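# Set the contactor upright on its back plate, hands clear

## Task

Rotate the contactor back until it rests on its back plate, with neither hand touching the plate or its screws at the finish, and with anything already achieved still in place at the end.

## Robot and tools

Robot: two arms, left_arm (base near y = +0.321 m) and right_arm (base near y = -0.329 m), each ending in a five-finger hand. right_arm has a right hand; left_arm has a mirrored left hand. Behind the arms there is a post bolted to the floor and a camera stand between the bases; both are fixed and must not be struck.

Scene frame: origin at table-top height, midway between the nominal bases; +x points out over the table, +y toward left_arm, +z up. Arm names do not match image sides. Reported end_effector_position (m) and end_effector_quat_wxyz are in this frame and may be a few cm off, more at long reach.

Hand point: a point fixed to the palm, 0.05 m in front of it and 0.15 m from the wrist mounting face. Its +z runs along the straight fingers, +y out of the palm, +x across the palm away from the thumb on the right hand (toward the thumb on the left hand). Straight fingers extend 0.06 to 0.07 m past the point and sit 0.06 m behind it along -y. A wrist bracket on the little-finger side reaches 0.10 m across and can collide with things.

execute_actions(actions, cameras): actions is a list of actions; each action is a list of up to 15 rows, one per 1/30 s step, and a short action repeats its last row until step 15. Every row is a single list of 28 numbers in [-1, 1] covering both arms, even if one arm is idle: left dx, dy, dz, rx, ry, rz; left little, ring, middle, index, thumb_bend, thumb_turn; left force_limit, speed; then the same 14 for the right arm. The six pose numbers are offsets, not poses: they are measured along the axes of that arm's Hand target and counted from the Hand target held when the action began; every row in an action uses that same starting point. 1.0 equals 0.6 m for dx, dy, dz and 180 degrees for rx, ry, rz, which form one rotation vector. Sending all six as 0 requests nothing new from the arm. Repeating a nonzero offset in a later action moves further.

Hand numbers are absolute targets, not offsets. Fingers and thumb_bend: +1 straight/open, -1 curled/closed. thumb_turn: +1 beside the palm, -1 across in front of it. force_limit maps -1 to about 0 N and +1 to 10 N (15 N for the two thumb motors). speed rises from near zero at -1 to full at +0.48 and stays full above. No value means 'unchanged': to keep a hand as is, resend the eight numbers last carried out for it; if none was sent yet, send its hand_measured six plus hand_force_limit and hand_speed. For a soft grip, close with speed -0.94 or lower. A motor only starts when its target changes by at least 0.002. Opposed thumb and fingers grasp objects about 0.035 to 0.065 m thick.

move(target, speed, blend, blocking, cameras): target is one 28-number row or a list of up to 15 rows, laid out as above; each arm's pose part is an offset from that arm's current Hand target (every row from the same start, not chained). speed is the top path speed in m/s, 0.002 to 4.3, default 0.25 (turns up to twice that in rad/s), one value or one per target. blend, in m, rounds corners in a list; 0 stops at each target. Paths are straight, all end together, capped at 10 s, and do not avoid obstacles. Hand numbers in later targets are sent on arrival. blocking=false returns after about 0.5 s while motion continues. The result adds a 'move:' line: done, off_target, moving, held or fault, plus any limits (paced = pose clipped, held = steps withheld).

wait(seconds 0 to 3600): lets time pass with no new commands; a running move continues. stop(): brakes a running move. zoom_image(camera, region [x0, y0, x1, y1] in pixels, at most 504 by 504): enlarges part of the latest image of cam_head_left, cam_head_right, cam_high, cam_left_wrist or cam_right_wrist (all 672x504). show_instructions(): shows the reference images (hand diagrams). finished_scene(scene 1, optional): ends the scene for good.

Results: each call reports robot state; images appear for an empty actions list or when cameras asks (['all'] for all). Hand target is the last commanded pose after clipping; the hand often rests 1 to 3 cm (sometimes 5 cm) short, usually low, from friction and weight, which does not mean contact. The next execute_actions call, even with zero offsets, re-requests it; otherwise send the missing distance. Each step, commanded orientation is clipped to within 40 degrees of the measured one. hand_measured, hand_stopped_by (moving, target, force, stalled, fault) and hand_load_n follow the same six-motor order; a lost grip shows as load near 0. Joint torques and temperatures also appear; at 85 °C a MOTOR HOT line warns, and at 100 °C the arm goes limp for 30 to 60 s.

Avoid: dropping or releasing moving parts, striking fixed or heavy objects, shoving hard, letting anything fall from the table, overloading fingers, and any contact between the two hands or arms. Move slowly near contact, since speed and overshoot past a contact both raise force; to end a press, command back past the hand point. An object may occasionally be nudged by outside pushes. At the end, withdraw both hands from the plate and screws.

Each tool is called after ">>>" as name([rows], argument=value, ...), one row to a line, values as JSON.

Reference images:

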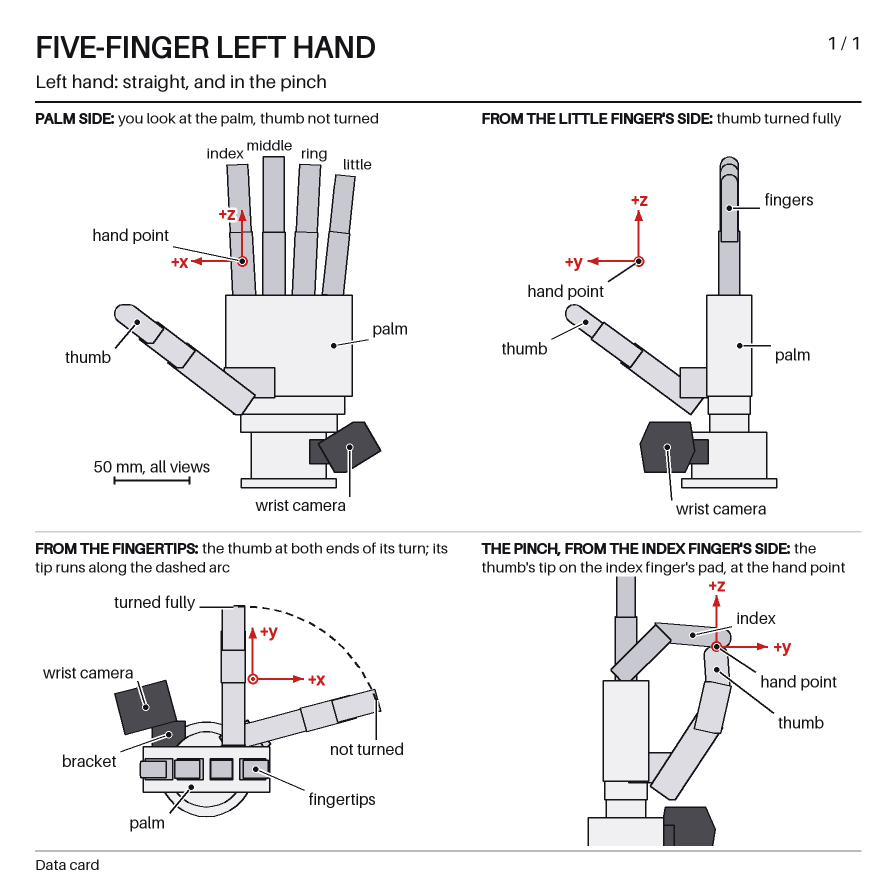

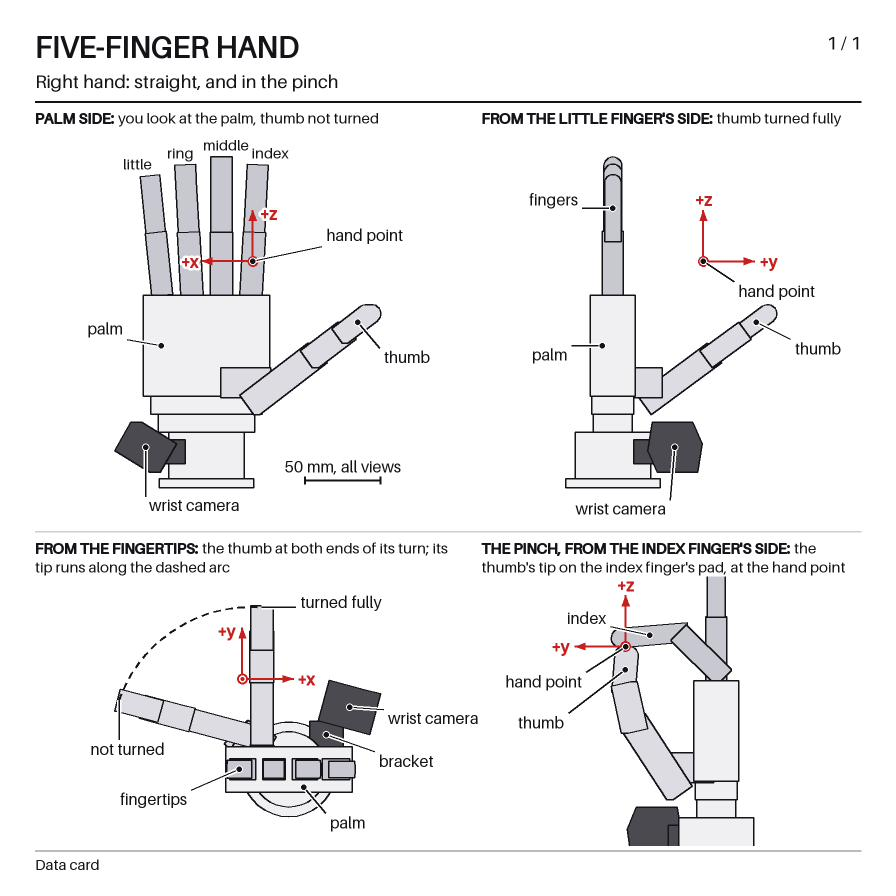

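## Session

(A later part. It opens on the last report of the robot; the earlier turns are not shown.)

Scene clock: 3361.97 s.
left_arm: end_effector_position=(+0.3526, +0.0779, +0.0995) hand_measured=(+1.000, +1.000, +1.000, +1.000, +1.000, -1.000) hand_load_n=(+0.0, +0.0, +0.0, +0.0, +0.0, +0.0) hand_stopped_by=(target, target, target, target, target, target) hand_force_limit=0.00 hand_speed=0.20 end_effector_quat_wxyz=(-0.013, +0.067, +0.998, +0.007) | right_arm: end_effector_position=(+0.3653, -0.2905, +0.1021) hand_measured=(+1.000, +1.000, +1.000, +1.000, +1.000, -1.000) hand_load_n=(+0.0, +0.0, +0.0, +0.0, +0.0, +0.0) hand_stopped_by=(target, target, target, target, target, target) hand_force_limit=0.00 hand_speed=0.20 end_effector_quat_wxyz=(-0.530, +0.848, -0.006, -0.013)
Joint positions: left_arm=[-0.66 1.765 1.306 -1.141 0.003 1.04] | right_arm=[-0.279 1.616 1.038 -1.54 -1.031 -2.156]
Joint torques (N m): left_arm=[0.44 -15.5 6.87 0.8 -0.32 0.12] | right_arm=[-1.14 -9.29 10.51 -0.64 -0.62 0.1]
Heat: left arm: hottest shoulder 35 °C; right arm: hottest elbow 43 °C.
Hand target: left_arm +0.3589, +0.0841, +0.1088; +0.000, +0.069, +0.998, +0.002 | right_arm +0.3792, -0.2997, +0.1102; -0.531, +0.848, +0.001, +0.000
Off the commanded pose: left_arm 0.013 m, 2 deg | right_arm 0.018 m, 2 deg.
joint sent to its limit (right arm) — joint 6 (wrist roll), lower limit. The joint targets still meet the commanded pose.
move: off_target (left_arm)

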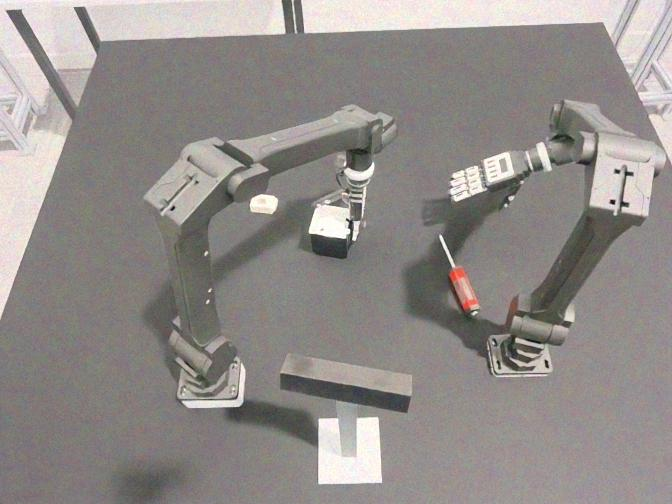

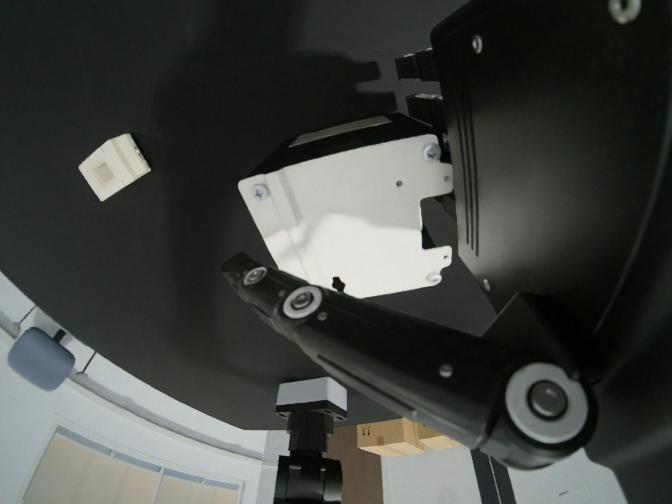

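>>> move([
  [-0.0046, -0.0327, -0.1835, 0, 0, 0, 1, 1, 1, 1, 1, -1, 0, 0.2, 0, 0, 0, 0, 0, 0, 1, 1, 0.6, 1, 1, 1, 0, 0.2],
  [0.0485, 0.2417, -0.1823, 0.2503, 0.0044, 0.011, 1, 1, 1, 1, 1, 1, 0, 0.2, -0.1483, -0.0708, 0.299, 0, 0.05, 0.0243, 1, 1, 0.6, 1, 1, 1, 0, 0.2],
  [0.0575, 0.2397, 0.066, 0.2503, 0.0044, 0.011, 1, 1, 1, 1, 1, 1, 0, 0.2, -0.1483, -0.0602, 0.3727, 0, 0.05, 0.0243, 1, 1, 0.6, 1, 1, 1, 0, 0.2],
], speed=0.15, cameras=["cam_head_left", "cam_left_wrist", "cam_right_wrist", "cam_high"])

>>> zoom_image(camera="cam_head_left", region=[270, 160, 430, 280])

>>> zoom_image(camera="cam_right_wrist", region=[200, 60, 400, 260])

>>> zoom_image(camera="cam_left_wrist", region=[250, 60, 450, 260])

>>> zoom_image(camera="cam_high", region=[220, 150, 400, 280])

Scene clock: 3455.67 s.
left_arm: end_effector_position=(+0.3418, +0.2302, +0.0743) hand_measured=(+1.000, +1.000, +1.000, +1.000, +1.000, +1.000) hand_load_n=(+0.0, +0.0, +0.0, +0.0, +0.0, +0.0) hand_stopped_by=(target, target, target, target, target, target) hand_force_limit=0.00 hand_speed=0.20 end_effector_quat_wxyz=(-0.036, +0.076, +0.922, -0.379) | right_arm: end_effector_position=(+0.2903, -0.0879, +0.0447) hand_measured=(+1.000, +1.000, +0.600, +1.000, +1.000, +1.000) hand_load_n=(+0.0, +0.5, +0.0, +0.0, +0.0, +0.0) hand_stopped_by=(target, target, target, target, target, target) hand_force_limit=0.00 hand_speed=0.20 end_effector_quat_wxyz=(-0.527, +0.845, -0.078, +0.046)
Joint positions: left_arm=[-0.004 1.619 0.99 -1.109 0.767 1.795] | right_arm=[0.333 1.261 0.433 0.036 -0.902 -0.666]
Joint torques (N m): left_arm=[-0.44 -9.23 6.38 0.8 0.8 0.1] | right_arm=[1.2 -4.25 7.57 2.88 -0.39 0.28]
Heat: left arm: hottest shoulder 35 °C; right arm: hottest elbow 43 °C.
Hand target: left_arm +0.3443, +0.2316, +0.0696; -0.033, +0.080, +0.921, -0.380 | right_arm +0.2900, -0.0830, +0.0449; -0.529, +0.844, -0.073, +0.046
Off the commanded pose: left_arm 0.005 m, 1 deg | right_arm 0.005 m, 1 deg.
move: done
Images, in order (width x height): cam_head_left 672x504, cam_high 672x504, cam_left_wrist 672x504, cam_right_wrist 672x504.

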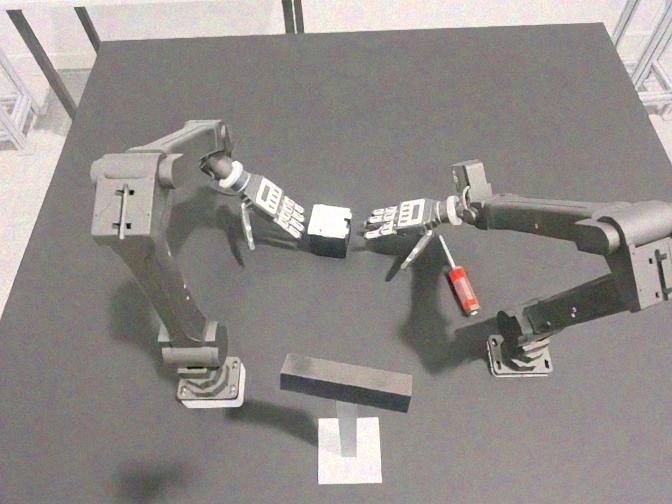

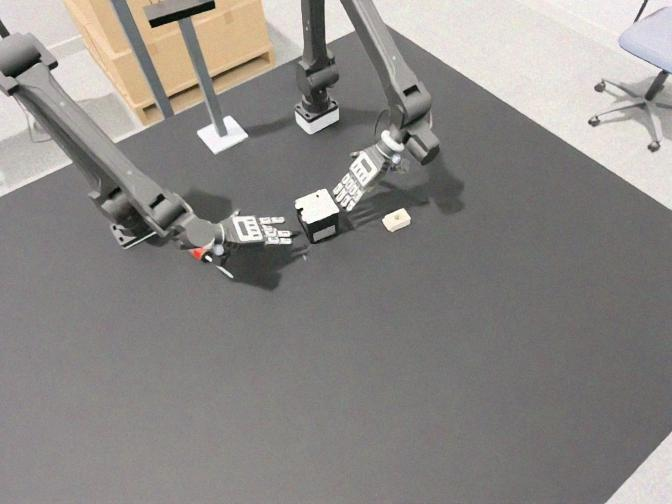

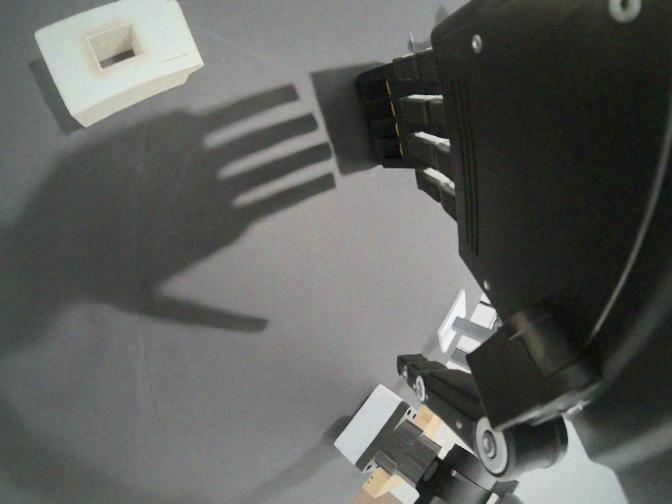

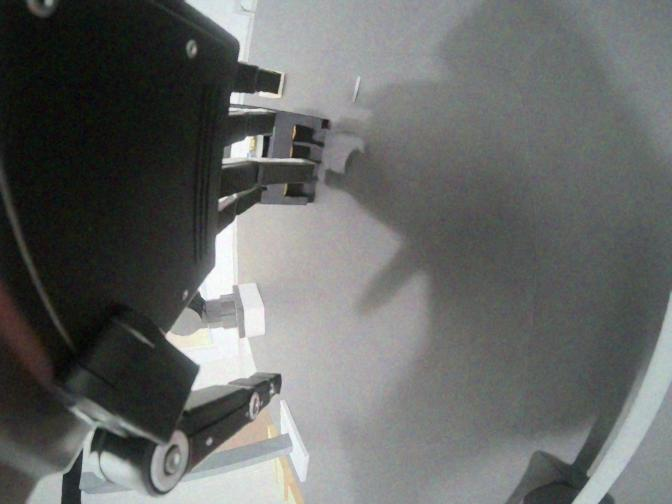

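Scaled by 3.150 from the camera's image (finer frame: 960x720).

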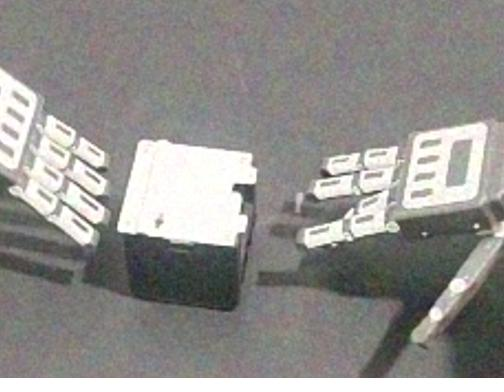

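Scaled by 2.520 from the camera's image (finer frame: 960x720).

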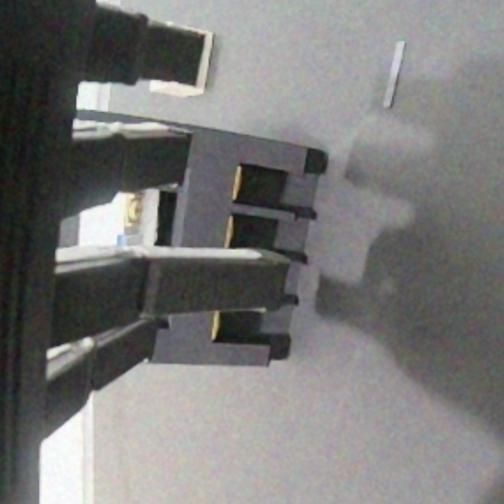

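Scaled by 2.520 from the camera's image (finer frame: 960x720).

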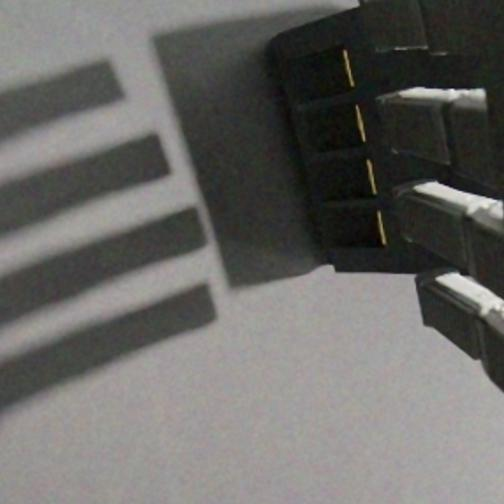

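Scaled by 2.800 from the camera's image (finer frame: 960x720).

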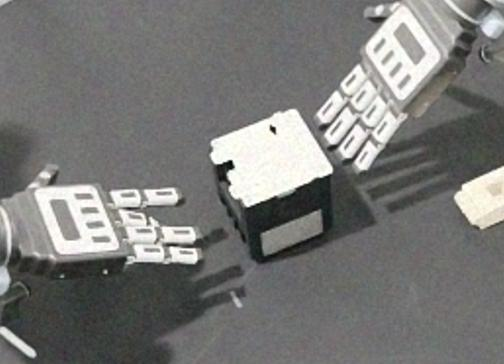

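>>> move([
  [0, 0.04, 0.04, 0, 0, 0, 1, 1, 1, 1, 1, 1, 0, 0.2, 0, 0.015, 0.0073, 0, 0, 0, 1, 1, 0.6, 1, 1, 1, 0, 0.2],
  [0, 0.0071, 0.0731, 0, 0, 0, 1, 1, 1, 1, 1, 1, 0, 0.2, 0, 0.0018, 0.0343, 0, 0, 0, 1, 1, 0.6, 1, 1, 1, 0, 0.2],
], speed=0.06, cameras=["cam_head_left", "cam_left_wrist", "cam_right_wrist", "cam_high"])

>>> zoom_image(camera="cam_head_left", region=[280, 180, 390, 280])

>>> zoom_image(camera="cam_right_wrist", region=[200, 60, 400, 260])

>>> zoom_image(camera="cam_left_wrist", region=[250, 60, 450, 260])

>>> zoom_image(camera="cam_high", region=[250, 160, 380, 260])

Scene clock: 3488.00 s.
left_arm: end_effector_position=(+0.3393, +0.2101, +0.0352) hand_measured=(+1.000, +1.000, +1.000, +1.000, +1.000, +1.000) hand_load_n=(+0.0, +0.0, -0.5, +0.0, -0.5, +0.0) hand_stopped_by=(target, target, target, target, target, target) hand_force_limit=0.00 hand_speed=0.20 end_effector_quat_wxyz=(-0.036, +0.078, +0.921, -0.379) | right_arm: end_effector_position=(+0.2866, -0.0732, +0.0296) hand_measured=(+1.000, +1.000, +0.600, +1.000, +1.000, +1.000) hand_load_n=(+0.0, +0.0, +0.0, +0.0, +0.0, -0.5) hand_stopped_by=(target, target, target, target, target, target) hand_force_limit=0.00 hand_speed=0.20 end_effector_quat_wxyz=(-0.523, +0.847, -0.081, +0.040)
Joint positions: left_arm=[-0.053 1.677 0.937 -0.951 0.774 1.73] | right_arm=[0.387 1.323 0.422 0.139 -0.863 -0.608]
Joint torques (N m): left_arm=[-1.96 -10.81 5.53 1.14 0.9 -0.16] | right_arm=[1.14 -4.6 8.4 2.96 -0.36 0.27]
Heat: left arm: hottest elbow 35 °C; right arm: hottest elbow 41 °C.
Hand target: left_arm +0.3395, +0.2040, +0.0356; -0.033, +0.080, +0.921, -0.380 | right_arm +0.2930, -0.0652, +0.0348; -0.529, +0.844, -0.073, +0.046
Off the commanded pose: left_arm 0.006 m, 0 deg | right_arm 0.012 m, 1 deg.
move: off_target (right_arm)
Images, in order (width x height): cam_head_left 672x504, cam_high 672x504, cam_left_wrist 672x504, cam_right_wrist 672x504.

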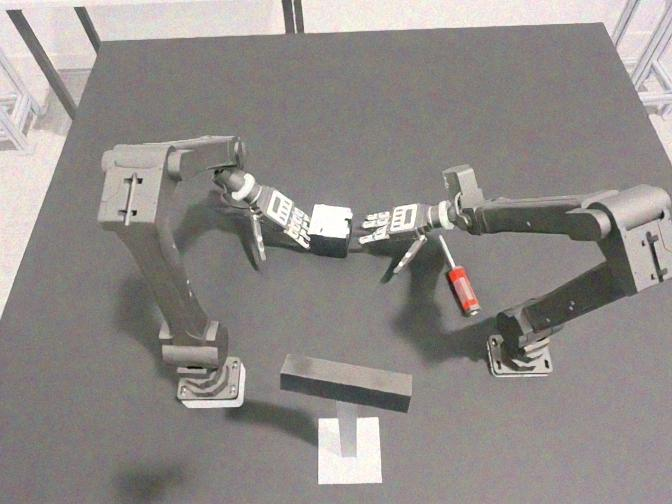

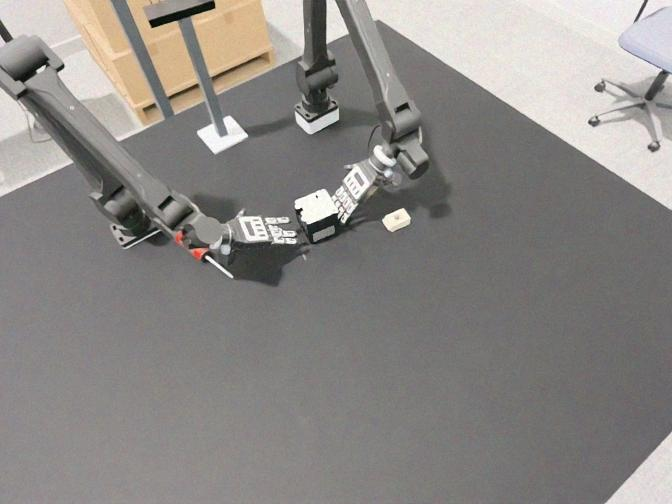

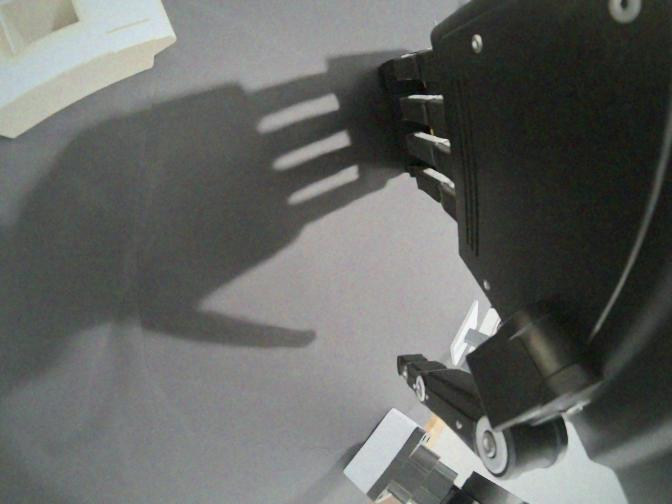

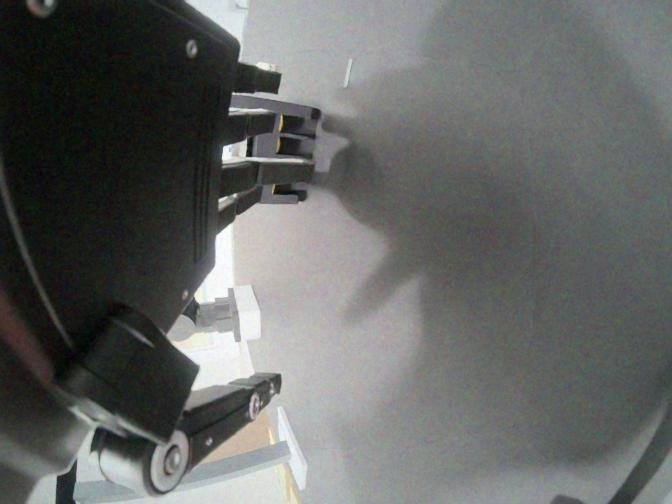

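Scaled by 4.582 from the camera's image (finer frame: 960x720).

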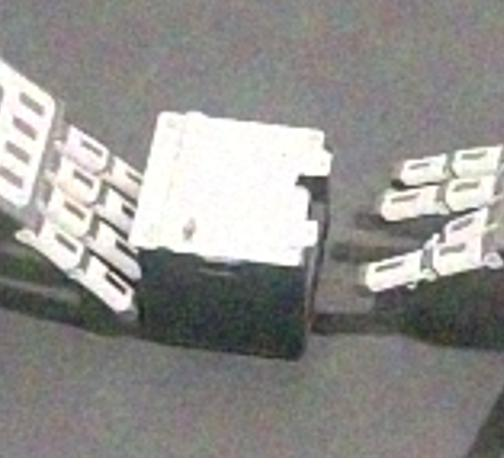

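Scaled by 2.520 from the camera's image (finer frame: 960x720).

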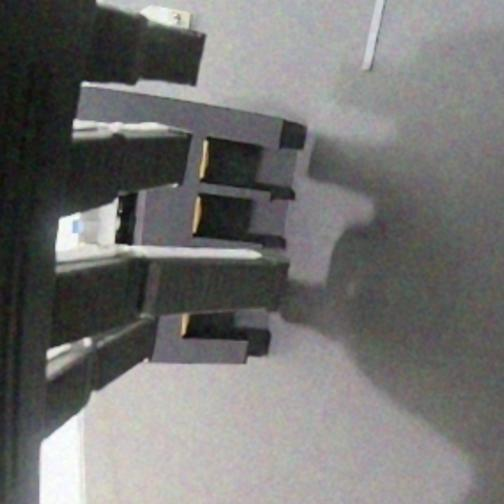

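Scaled by 2.520 from the camera's image (finer frame: 960x720).

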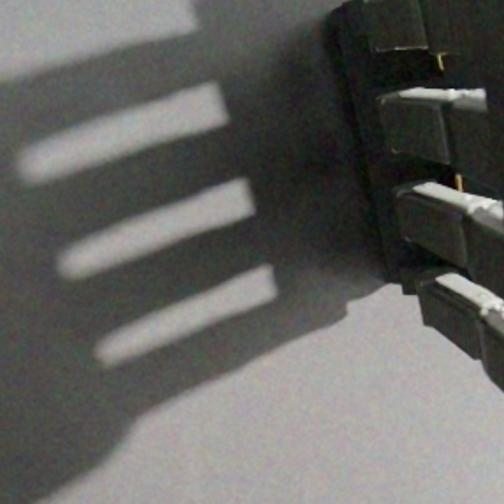

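Scaled by 3.877 from the camera's image (finer frame: 960x720).

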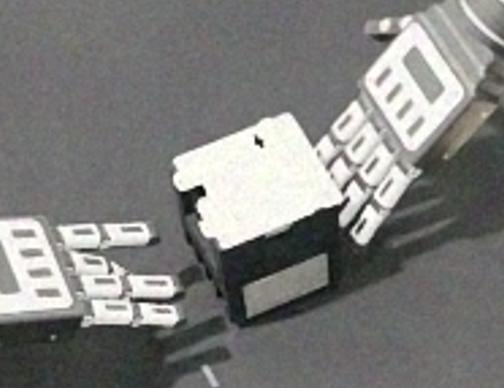

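>>> move([
  [-0.025, 0.0059, -0.0059, 0, 0, 0, 1, 1, 1, 1, 1, 1, 0, 0.2, 0.0083, -0.0088, 0.018, 0, 0, 0, 1, 1, 0.6, 1, 1, 1, 0, 0.2],
  [-0.025, -0.0259, 0.0259, 0, 0, 0, 1, 1, 1, 1, 1, 1, 0, 0.2, 0.0083, -0.0204, 0.042, 0, 0, 0, 1, 1, 0.6, 1, 1, 1, 0, 0.2],
], speed=0.05, cameras=["cam_head_left", "cam_left_wrist", "cam_right_wrist", "cam_high"])

>>> zoom_image(camera="cam_head_left", region=[280, 180, 390, 280])

>>> zoom_image(camera="cam_right_wrist", region=[200, 60, 400, 260])

>>> zoom_image(camera="cam_high", region=[250, 160, 380, 260])

Scene clock: 3522.23 s.
left_arm: end_effector_position=(+0.3419, +0.1991, +0.0325) hand_measured=(+1.000, +1.000, +1.000, +1.000, +1.000, +1.000) hand_load_n=(+0.0, +0.0, -2.5, +0.0, +0.0, +0.0) hand_stopped_by=(target, target, target, target, target, target) hand_force_limit=0.00 hand_speed=0.20 end_effector_quat_wxyz=(-0.041, +0.063, +0.924, -0.374) | right_arm: end_effector_position=(+0.2844, -0.0576, +0.0224) hand_measured=(+1.000, +1.000, +0.600, +1.000, +1.000, +1.000) hand_load_n=(-0.5, +0.0, +0.0, -1.5, +0.0, +0.0) hand_stopped_by=(target, target, target, target, target, target) hand_force_limit=0.00 hand_speed=0.20 end_effector_quat_wxyz=(-0.517, +0.850, -0.091, +0.029)
Joint positions: left_arm=[-0.083 1.687 0.943 -0.915 0.768 1.656] | right_arm=[0.44 1.367 0.433 0.187 -0.822 -0.546]
Joint torques (N m): left_arm=[-3.96 -10.4 7.34 1.59 1.37 -0.17] | right_arm=[2.26 -4.48 10.76 3.44 -0.04 0.29]
Heat: left arm: hottest shoulder 34 °C; right arm: hottest elbow 41 °C.
Hand target: left_arm +0.3505, +0.1797, +0.0355; -0.033, +0.080, +0.921, -0.380 | right_arm +0.3027, -0.0384, +0.0349; -0.529, +0.844, -0.073, +0.046
Off the commanded pose: left_arm 0.021 m, 2 deg | right_arm 0.029 m, 3 deg.
move: off_target (left_arm, right_arm)
Images, in order (width x height): cam_head_left 672x504, cam_high 672x504, cam_left_wrist 672x504, cam_right_wrist 672x504.

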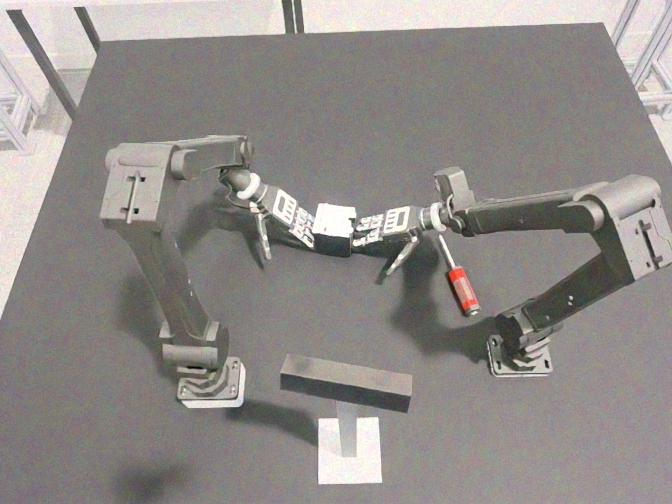

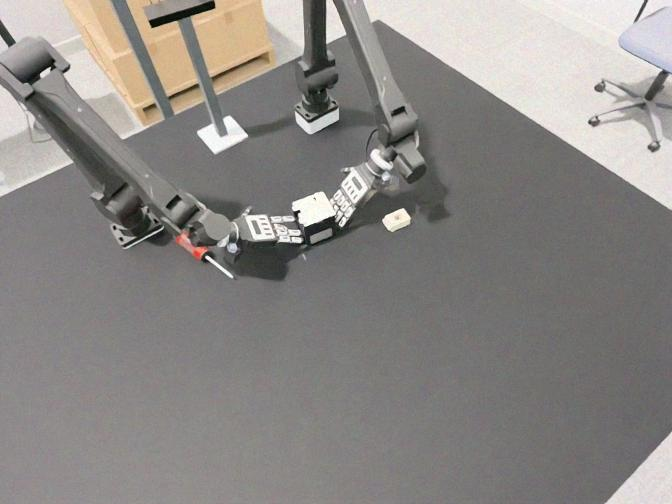

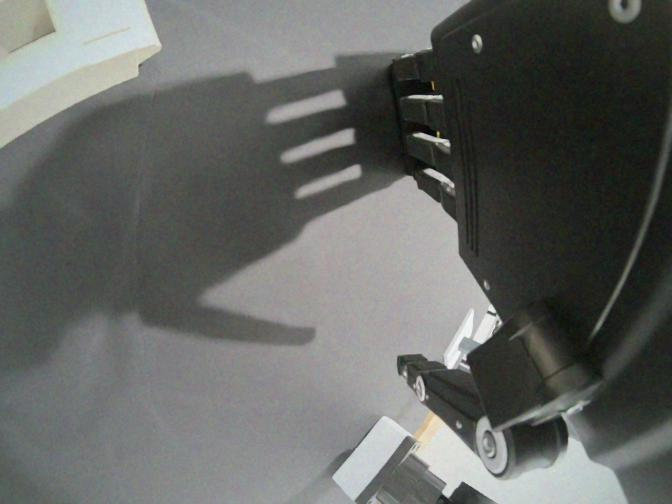

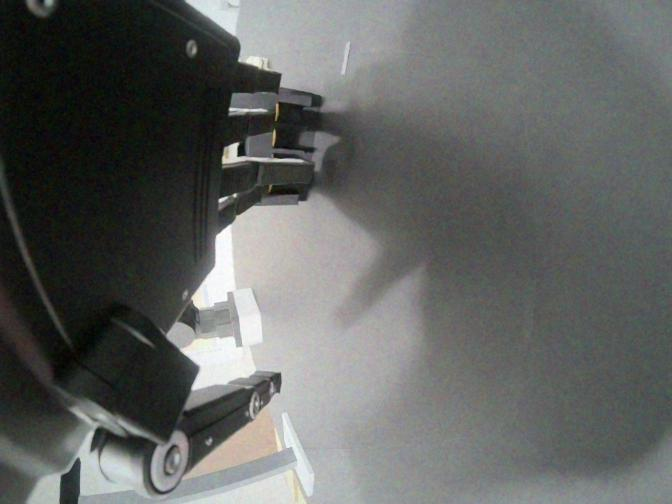

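Scaled by 4.582 from the camera's image (finer frame: 960x720).

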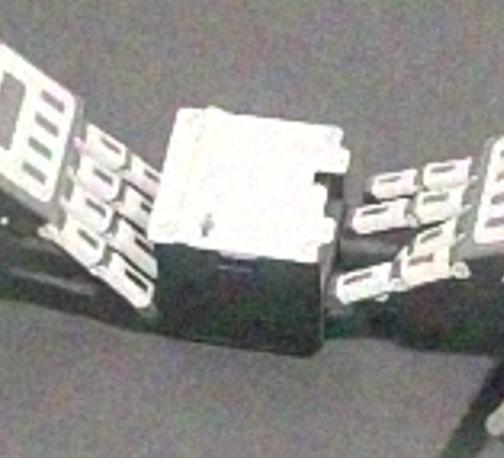

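Scaled by 2.520 from the camera's image (finer frame: 960x720).

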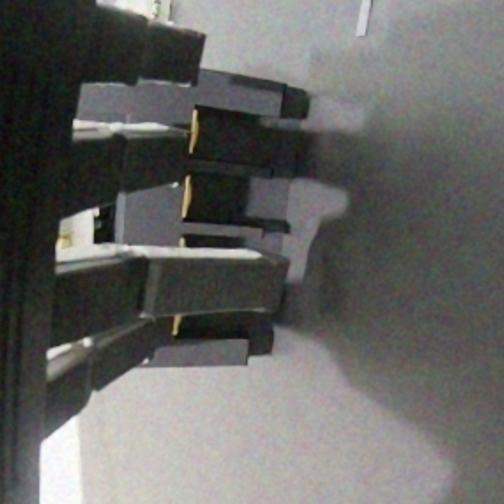

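Scaled by 3.877 from the camera's image (finer frame: 960x720).

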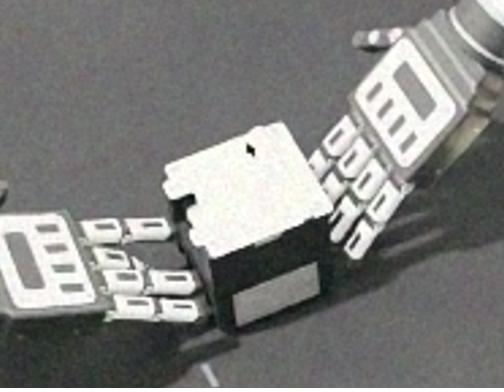

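>>> move([
  [0, 0, 0, 0, 0, 0, 1, 1, 1, 1, 1, 1, 0, 0.2, 0.008, -0.013, -0.0342, 0, 0, 0, 1, 1, 0.6, 1, 1, 1, 0, 0.2],
  [0, 0, 0, 0, 0, 0, 1, 1, 1, 1, 1, 1, 0, 0.2, 0.0133, -0.0337, -0.0072, 0, 0, 0, 1, 1, 0.6, 1, 1, 1, 0, 0.2],
], speed=0.05, cameras=["cam_head_left", "cam_left_wrist", "cam_right_wrist", "cam_high"])

>>> zoom_image(camera="cam_head_left", region=[280, 180, 390, 280])

>>> zoom_image(camera="cam_right_wrist", region=[200, 60, 400, 260])

>>> zoom_image(camera="cam_high", region=[250, 160, 380, 260])

Scene clock: 3548.03 s.
left_arm: end_effector_position=(+0.3434, +0.1935, +0.0321) hand_measured=(+1.000, +1.000, +1.000, +1.000, +1.000, +1.000) hand_load_n=(+0.0, +0.0, -2.0, +0.0, +0.0, +0.0) hand_stopped_by=(target, target, target, target, target, target) hand_force_limit=0.00 hand_speed=0.20 end_effector_quat_wxyz=(-0.038, +0.070, +0.923, -0.375) | right_arm: end_effector_position=(+0.2813, -0.0622, +0.0281) hand_measured=(+1.000, +1.000, +0.600, +1.000, +1.000, +1.000) hand_load_n=(+0.0, -1.0, +0.0, -4.0, +0.0, -0.5) hand_stopped_by=(target, target, target, target, target, target) hand_force_limit=0.00 hand_speed=0.20 end_effector_quat_wxyz=(-0.510, +0.854, -0.099, +0.021)
Joint positions: left_arm=[-0.096 1.687 0.943 -0.901 0.771 1.653] | right_arm=[0.432 1.334 0.442 0.113 -0.823 -0.553]
Joint torques (N m): left_arm=[-2.78 -10.4 7.42 1.1 1.25 -0.19] | right_arm=[2.55 -5.54 13.76 2.76 -0.18 0.3]
Heat: left arm: hottest elbow 35 °C; right arm: hottest elbow 42 °C.
Hand target: left_arm +0.3504, +0.1798, +0.0355; -0.033, +0.080, +0.921, -0.380 | right_arm +0.3114, -0.0349, +0.0550; -0.529, +0.844, -0.073, +0.046
Off the commanded pose: left_arm 0.016 m, 1 deg | right_arm 0.049 m, 5 deg.
move: off_target (right_arm)
Images, in order (width x height): cam_head_left 672x504, cam_high 672x504, cam_left_wrist 672x504, cam_right_wrist 672x504.

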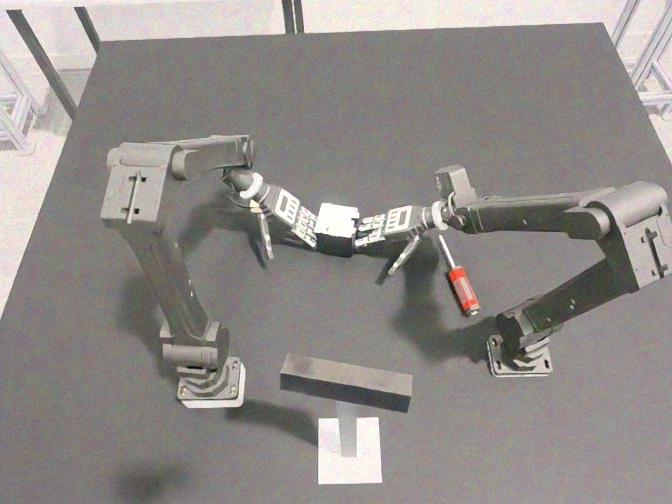

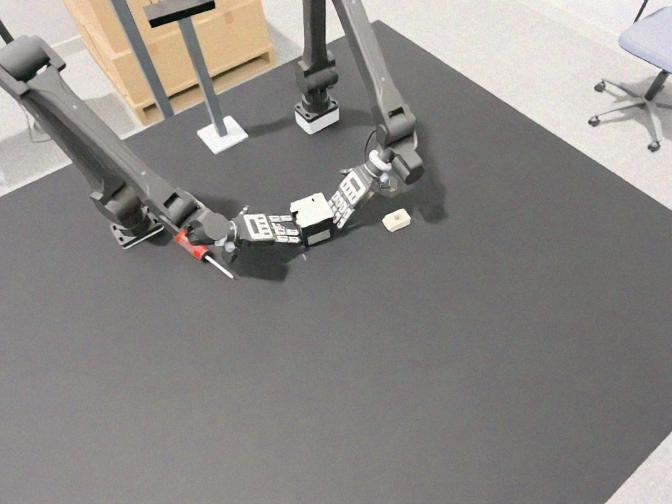

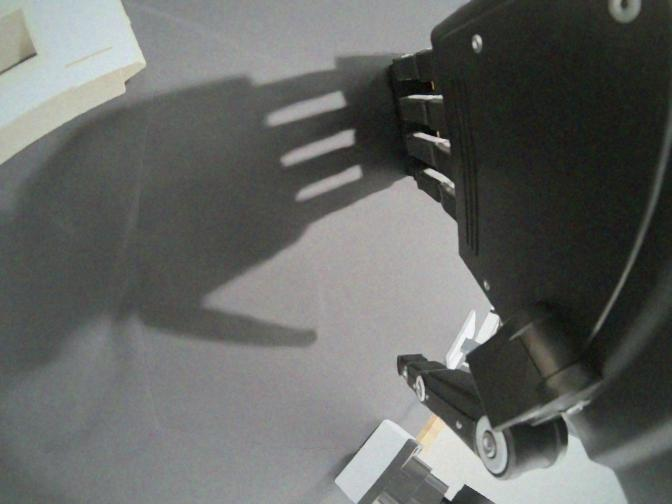

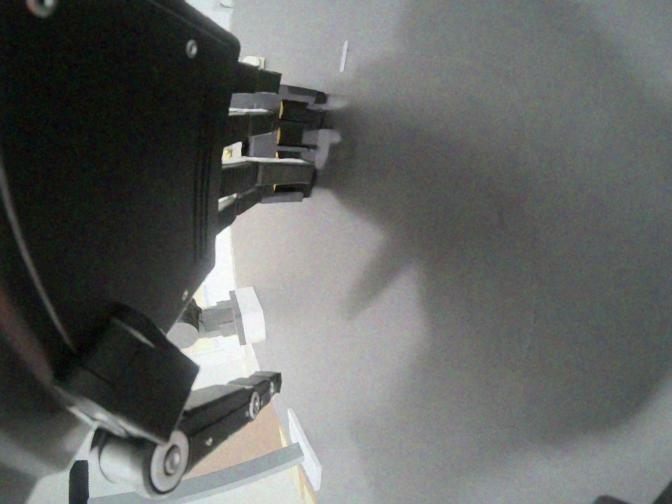

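Scaled by 4.582 from the camera's image (finer frame: 960x720).

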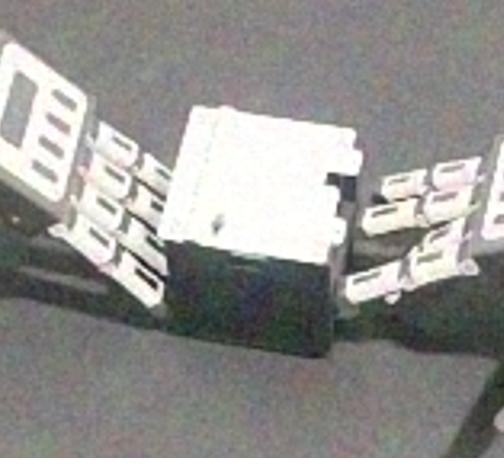

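Scaled by 2.520 from the camera's image (finer frame: 960x720).

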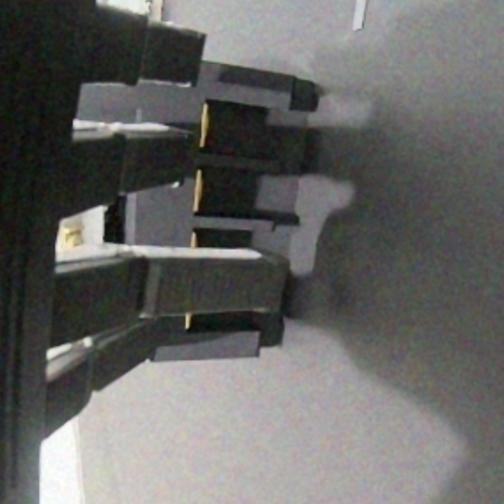

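Scaled by 3.877 from the camera's image (finer frame: 960x720).

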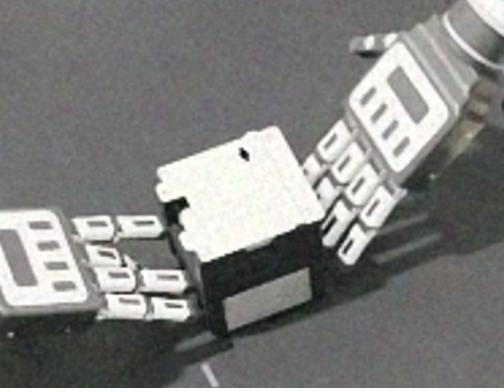

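>>> move([
  [0, 0, 0, 0, 0, 0, 1, 1, 1, 1, 1, 1, 0, 0.2, 0.0, -0.045, -0.0219, 0, 0, 0, 1, 1, 0.6, 1, 1, 1, 0, 0.2],
], speed=0.04, cameras=["cam_head_left", "cam_right_wrist", "cam_high"])

>>> zoom_image(camera="cam_head_left", region=[280, 180, 390, 280])

>>> zoom_image(camera="cam_right_wrist", region=[200, 60, 400, 260])

>>> zoom_image(camera="cam_high", region=[250, 160, 380, 260])

Scene clock: 3561.93 s.
left_arm: end_effector_position=(+0.3440, +0.1937, +0.0319) hand_measured=(+1.000, +1.000, +1.000, +1.000, +1.000, +1.000) hand_load_n=(+0.0, +0.0, -2.5, +0.0, +0.0, +0.0) hand_stopped_by=(target, target, target, target, target, target) hand_force_limit=0.00 hand_speed=0.20 end_effector_quat_wxyz=(-0.037, +0.071, +0.924, -0.375) | right_arm: end_effector_position=(+0.2841, -0.0592, +0.0477) hand_measured=(+1.000, +1.000, +0.600, +1.000, +1.000, +1.000) hand_load_n=(+0.0, +0.0, +0.0, -5.5, +0.0, +0.0) hand_stopped_by=(target, target, target, target, target, target) hand_force_limit=0.00 hand_speed=0.20 end_effector_quat_wxyz=(-0.503, +0.858, -0.101, +0.020)
Joint positions: left_arm=[-0.096 1.687 0.943 -0.899 0.769 1.653] | right_arm=[0.444 1.278 0.483 0.004 -0.803 -0.552]
Joint torques (N m): left_arm=[-3.14 -10.34 7.38 1.02 1.33 -0.19] | right_arm=[1.55 -7.24 14.15 2.43 -0.87 0.32]
Heat: left arm: hottest elbow 35 °C; right arm: hottest elbow 42 °C.
Hand target: left_arm +0.3505, +0.1798, +0.0355; -0.033, +0.080, +0.921, -0.380 | right_arm +0.3115, -0.0349, +0.0850; -0.529, +0.844, -0.073, +0.046
Off the commanded pose: left_arm 0.016 m, 1 deg | right_arm 0.052 m, 6 deg.
move: off_target (right_arm)
Images, in order (width x height): cam_head_left 672x504, cam_high 672x504, cam_right_wrist 672x504.

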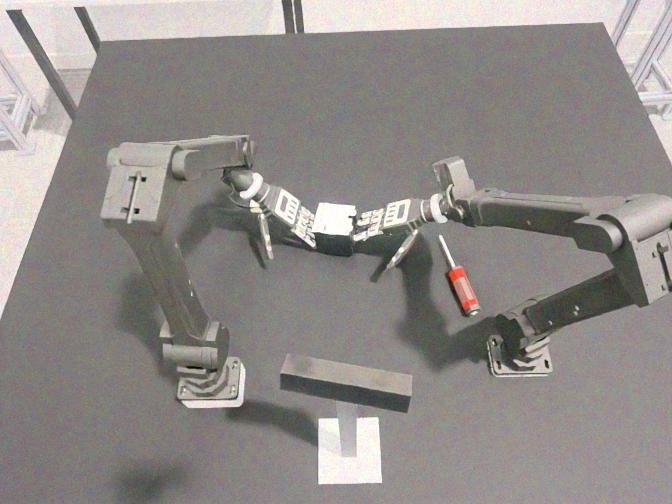

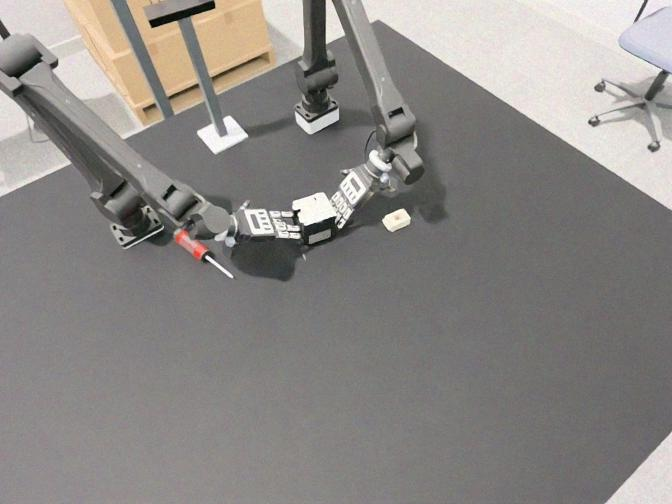

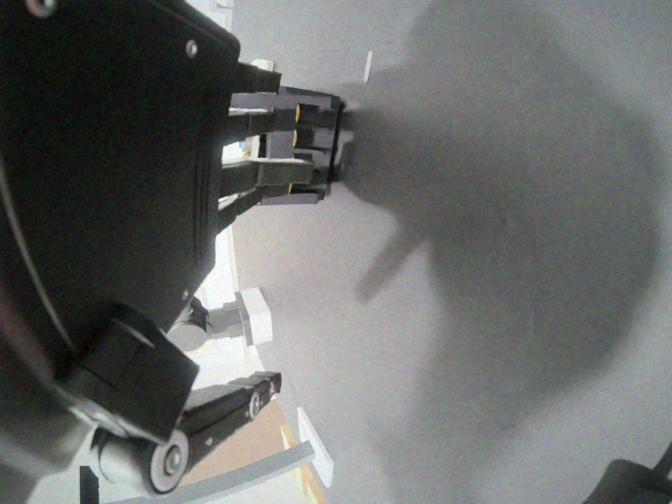

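Scaled by 4.582 from the camera's image (finer frame: 960x720).

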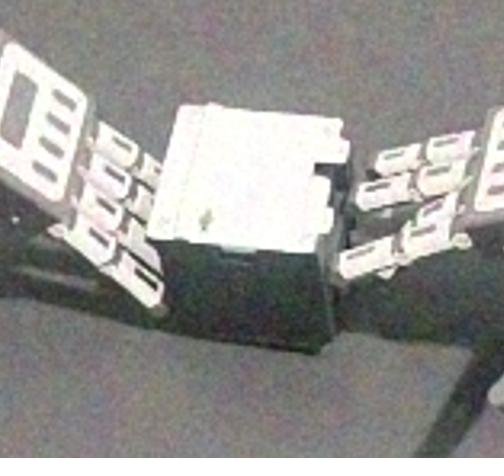

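Scaled by 2.520 from the camera's image (finer frame: 960x720).

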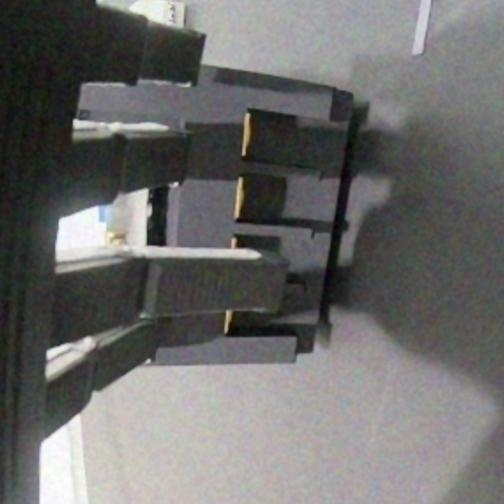

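Scaled by 3.877 from the camera's image (finer frame: 960x720).

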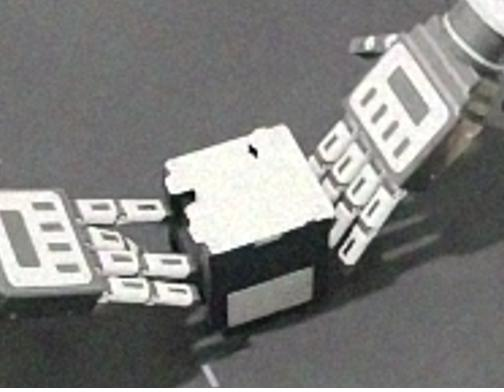

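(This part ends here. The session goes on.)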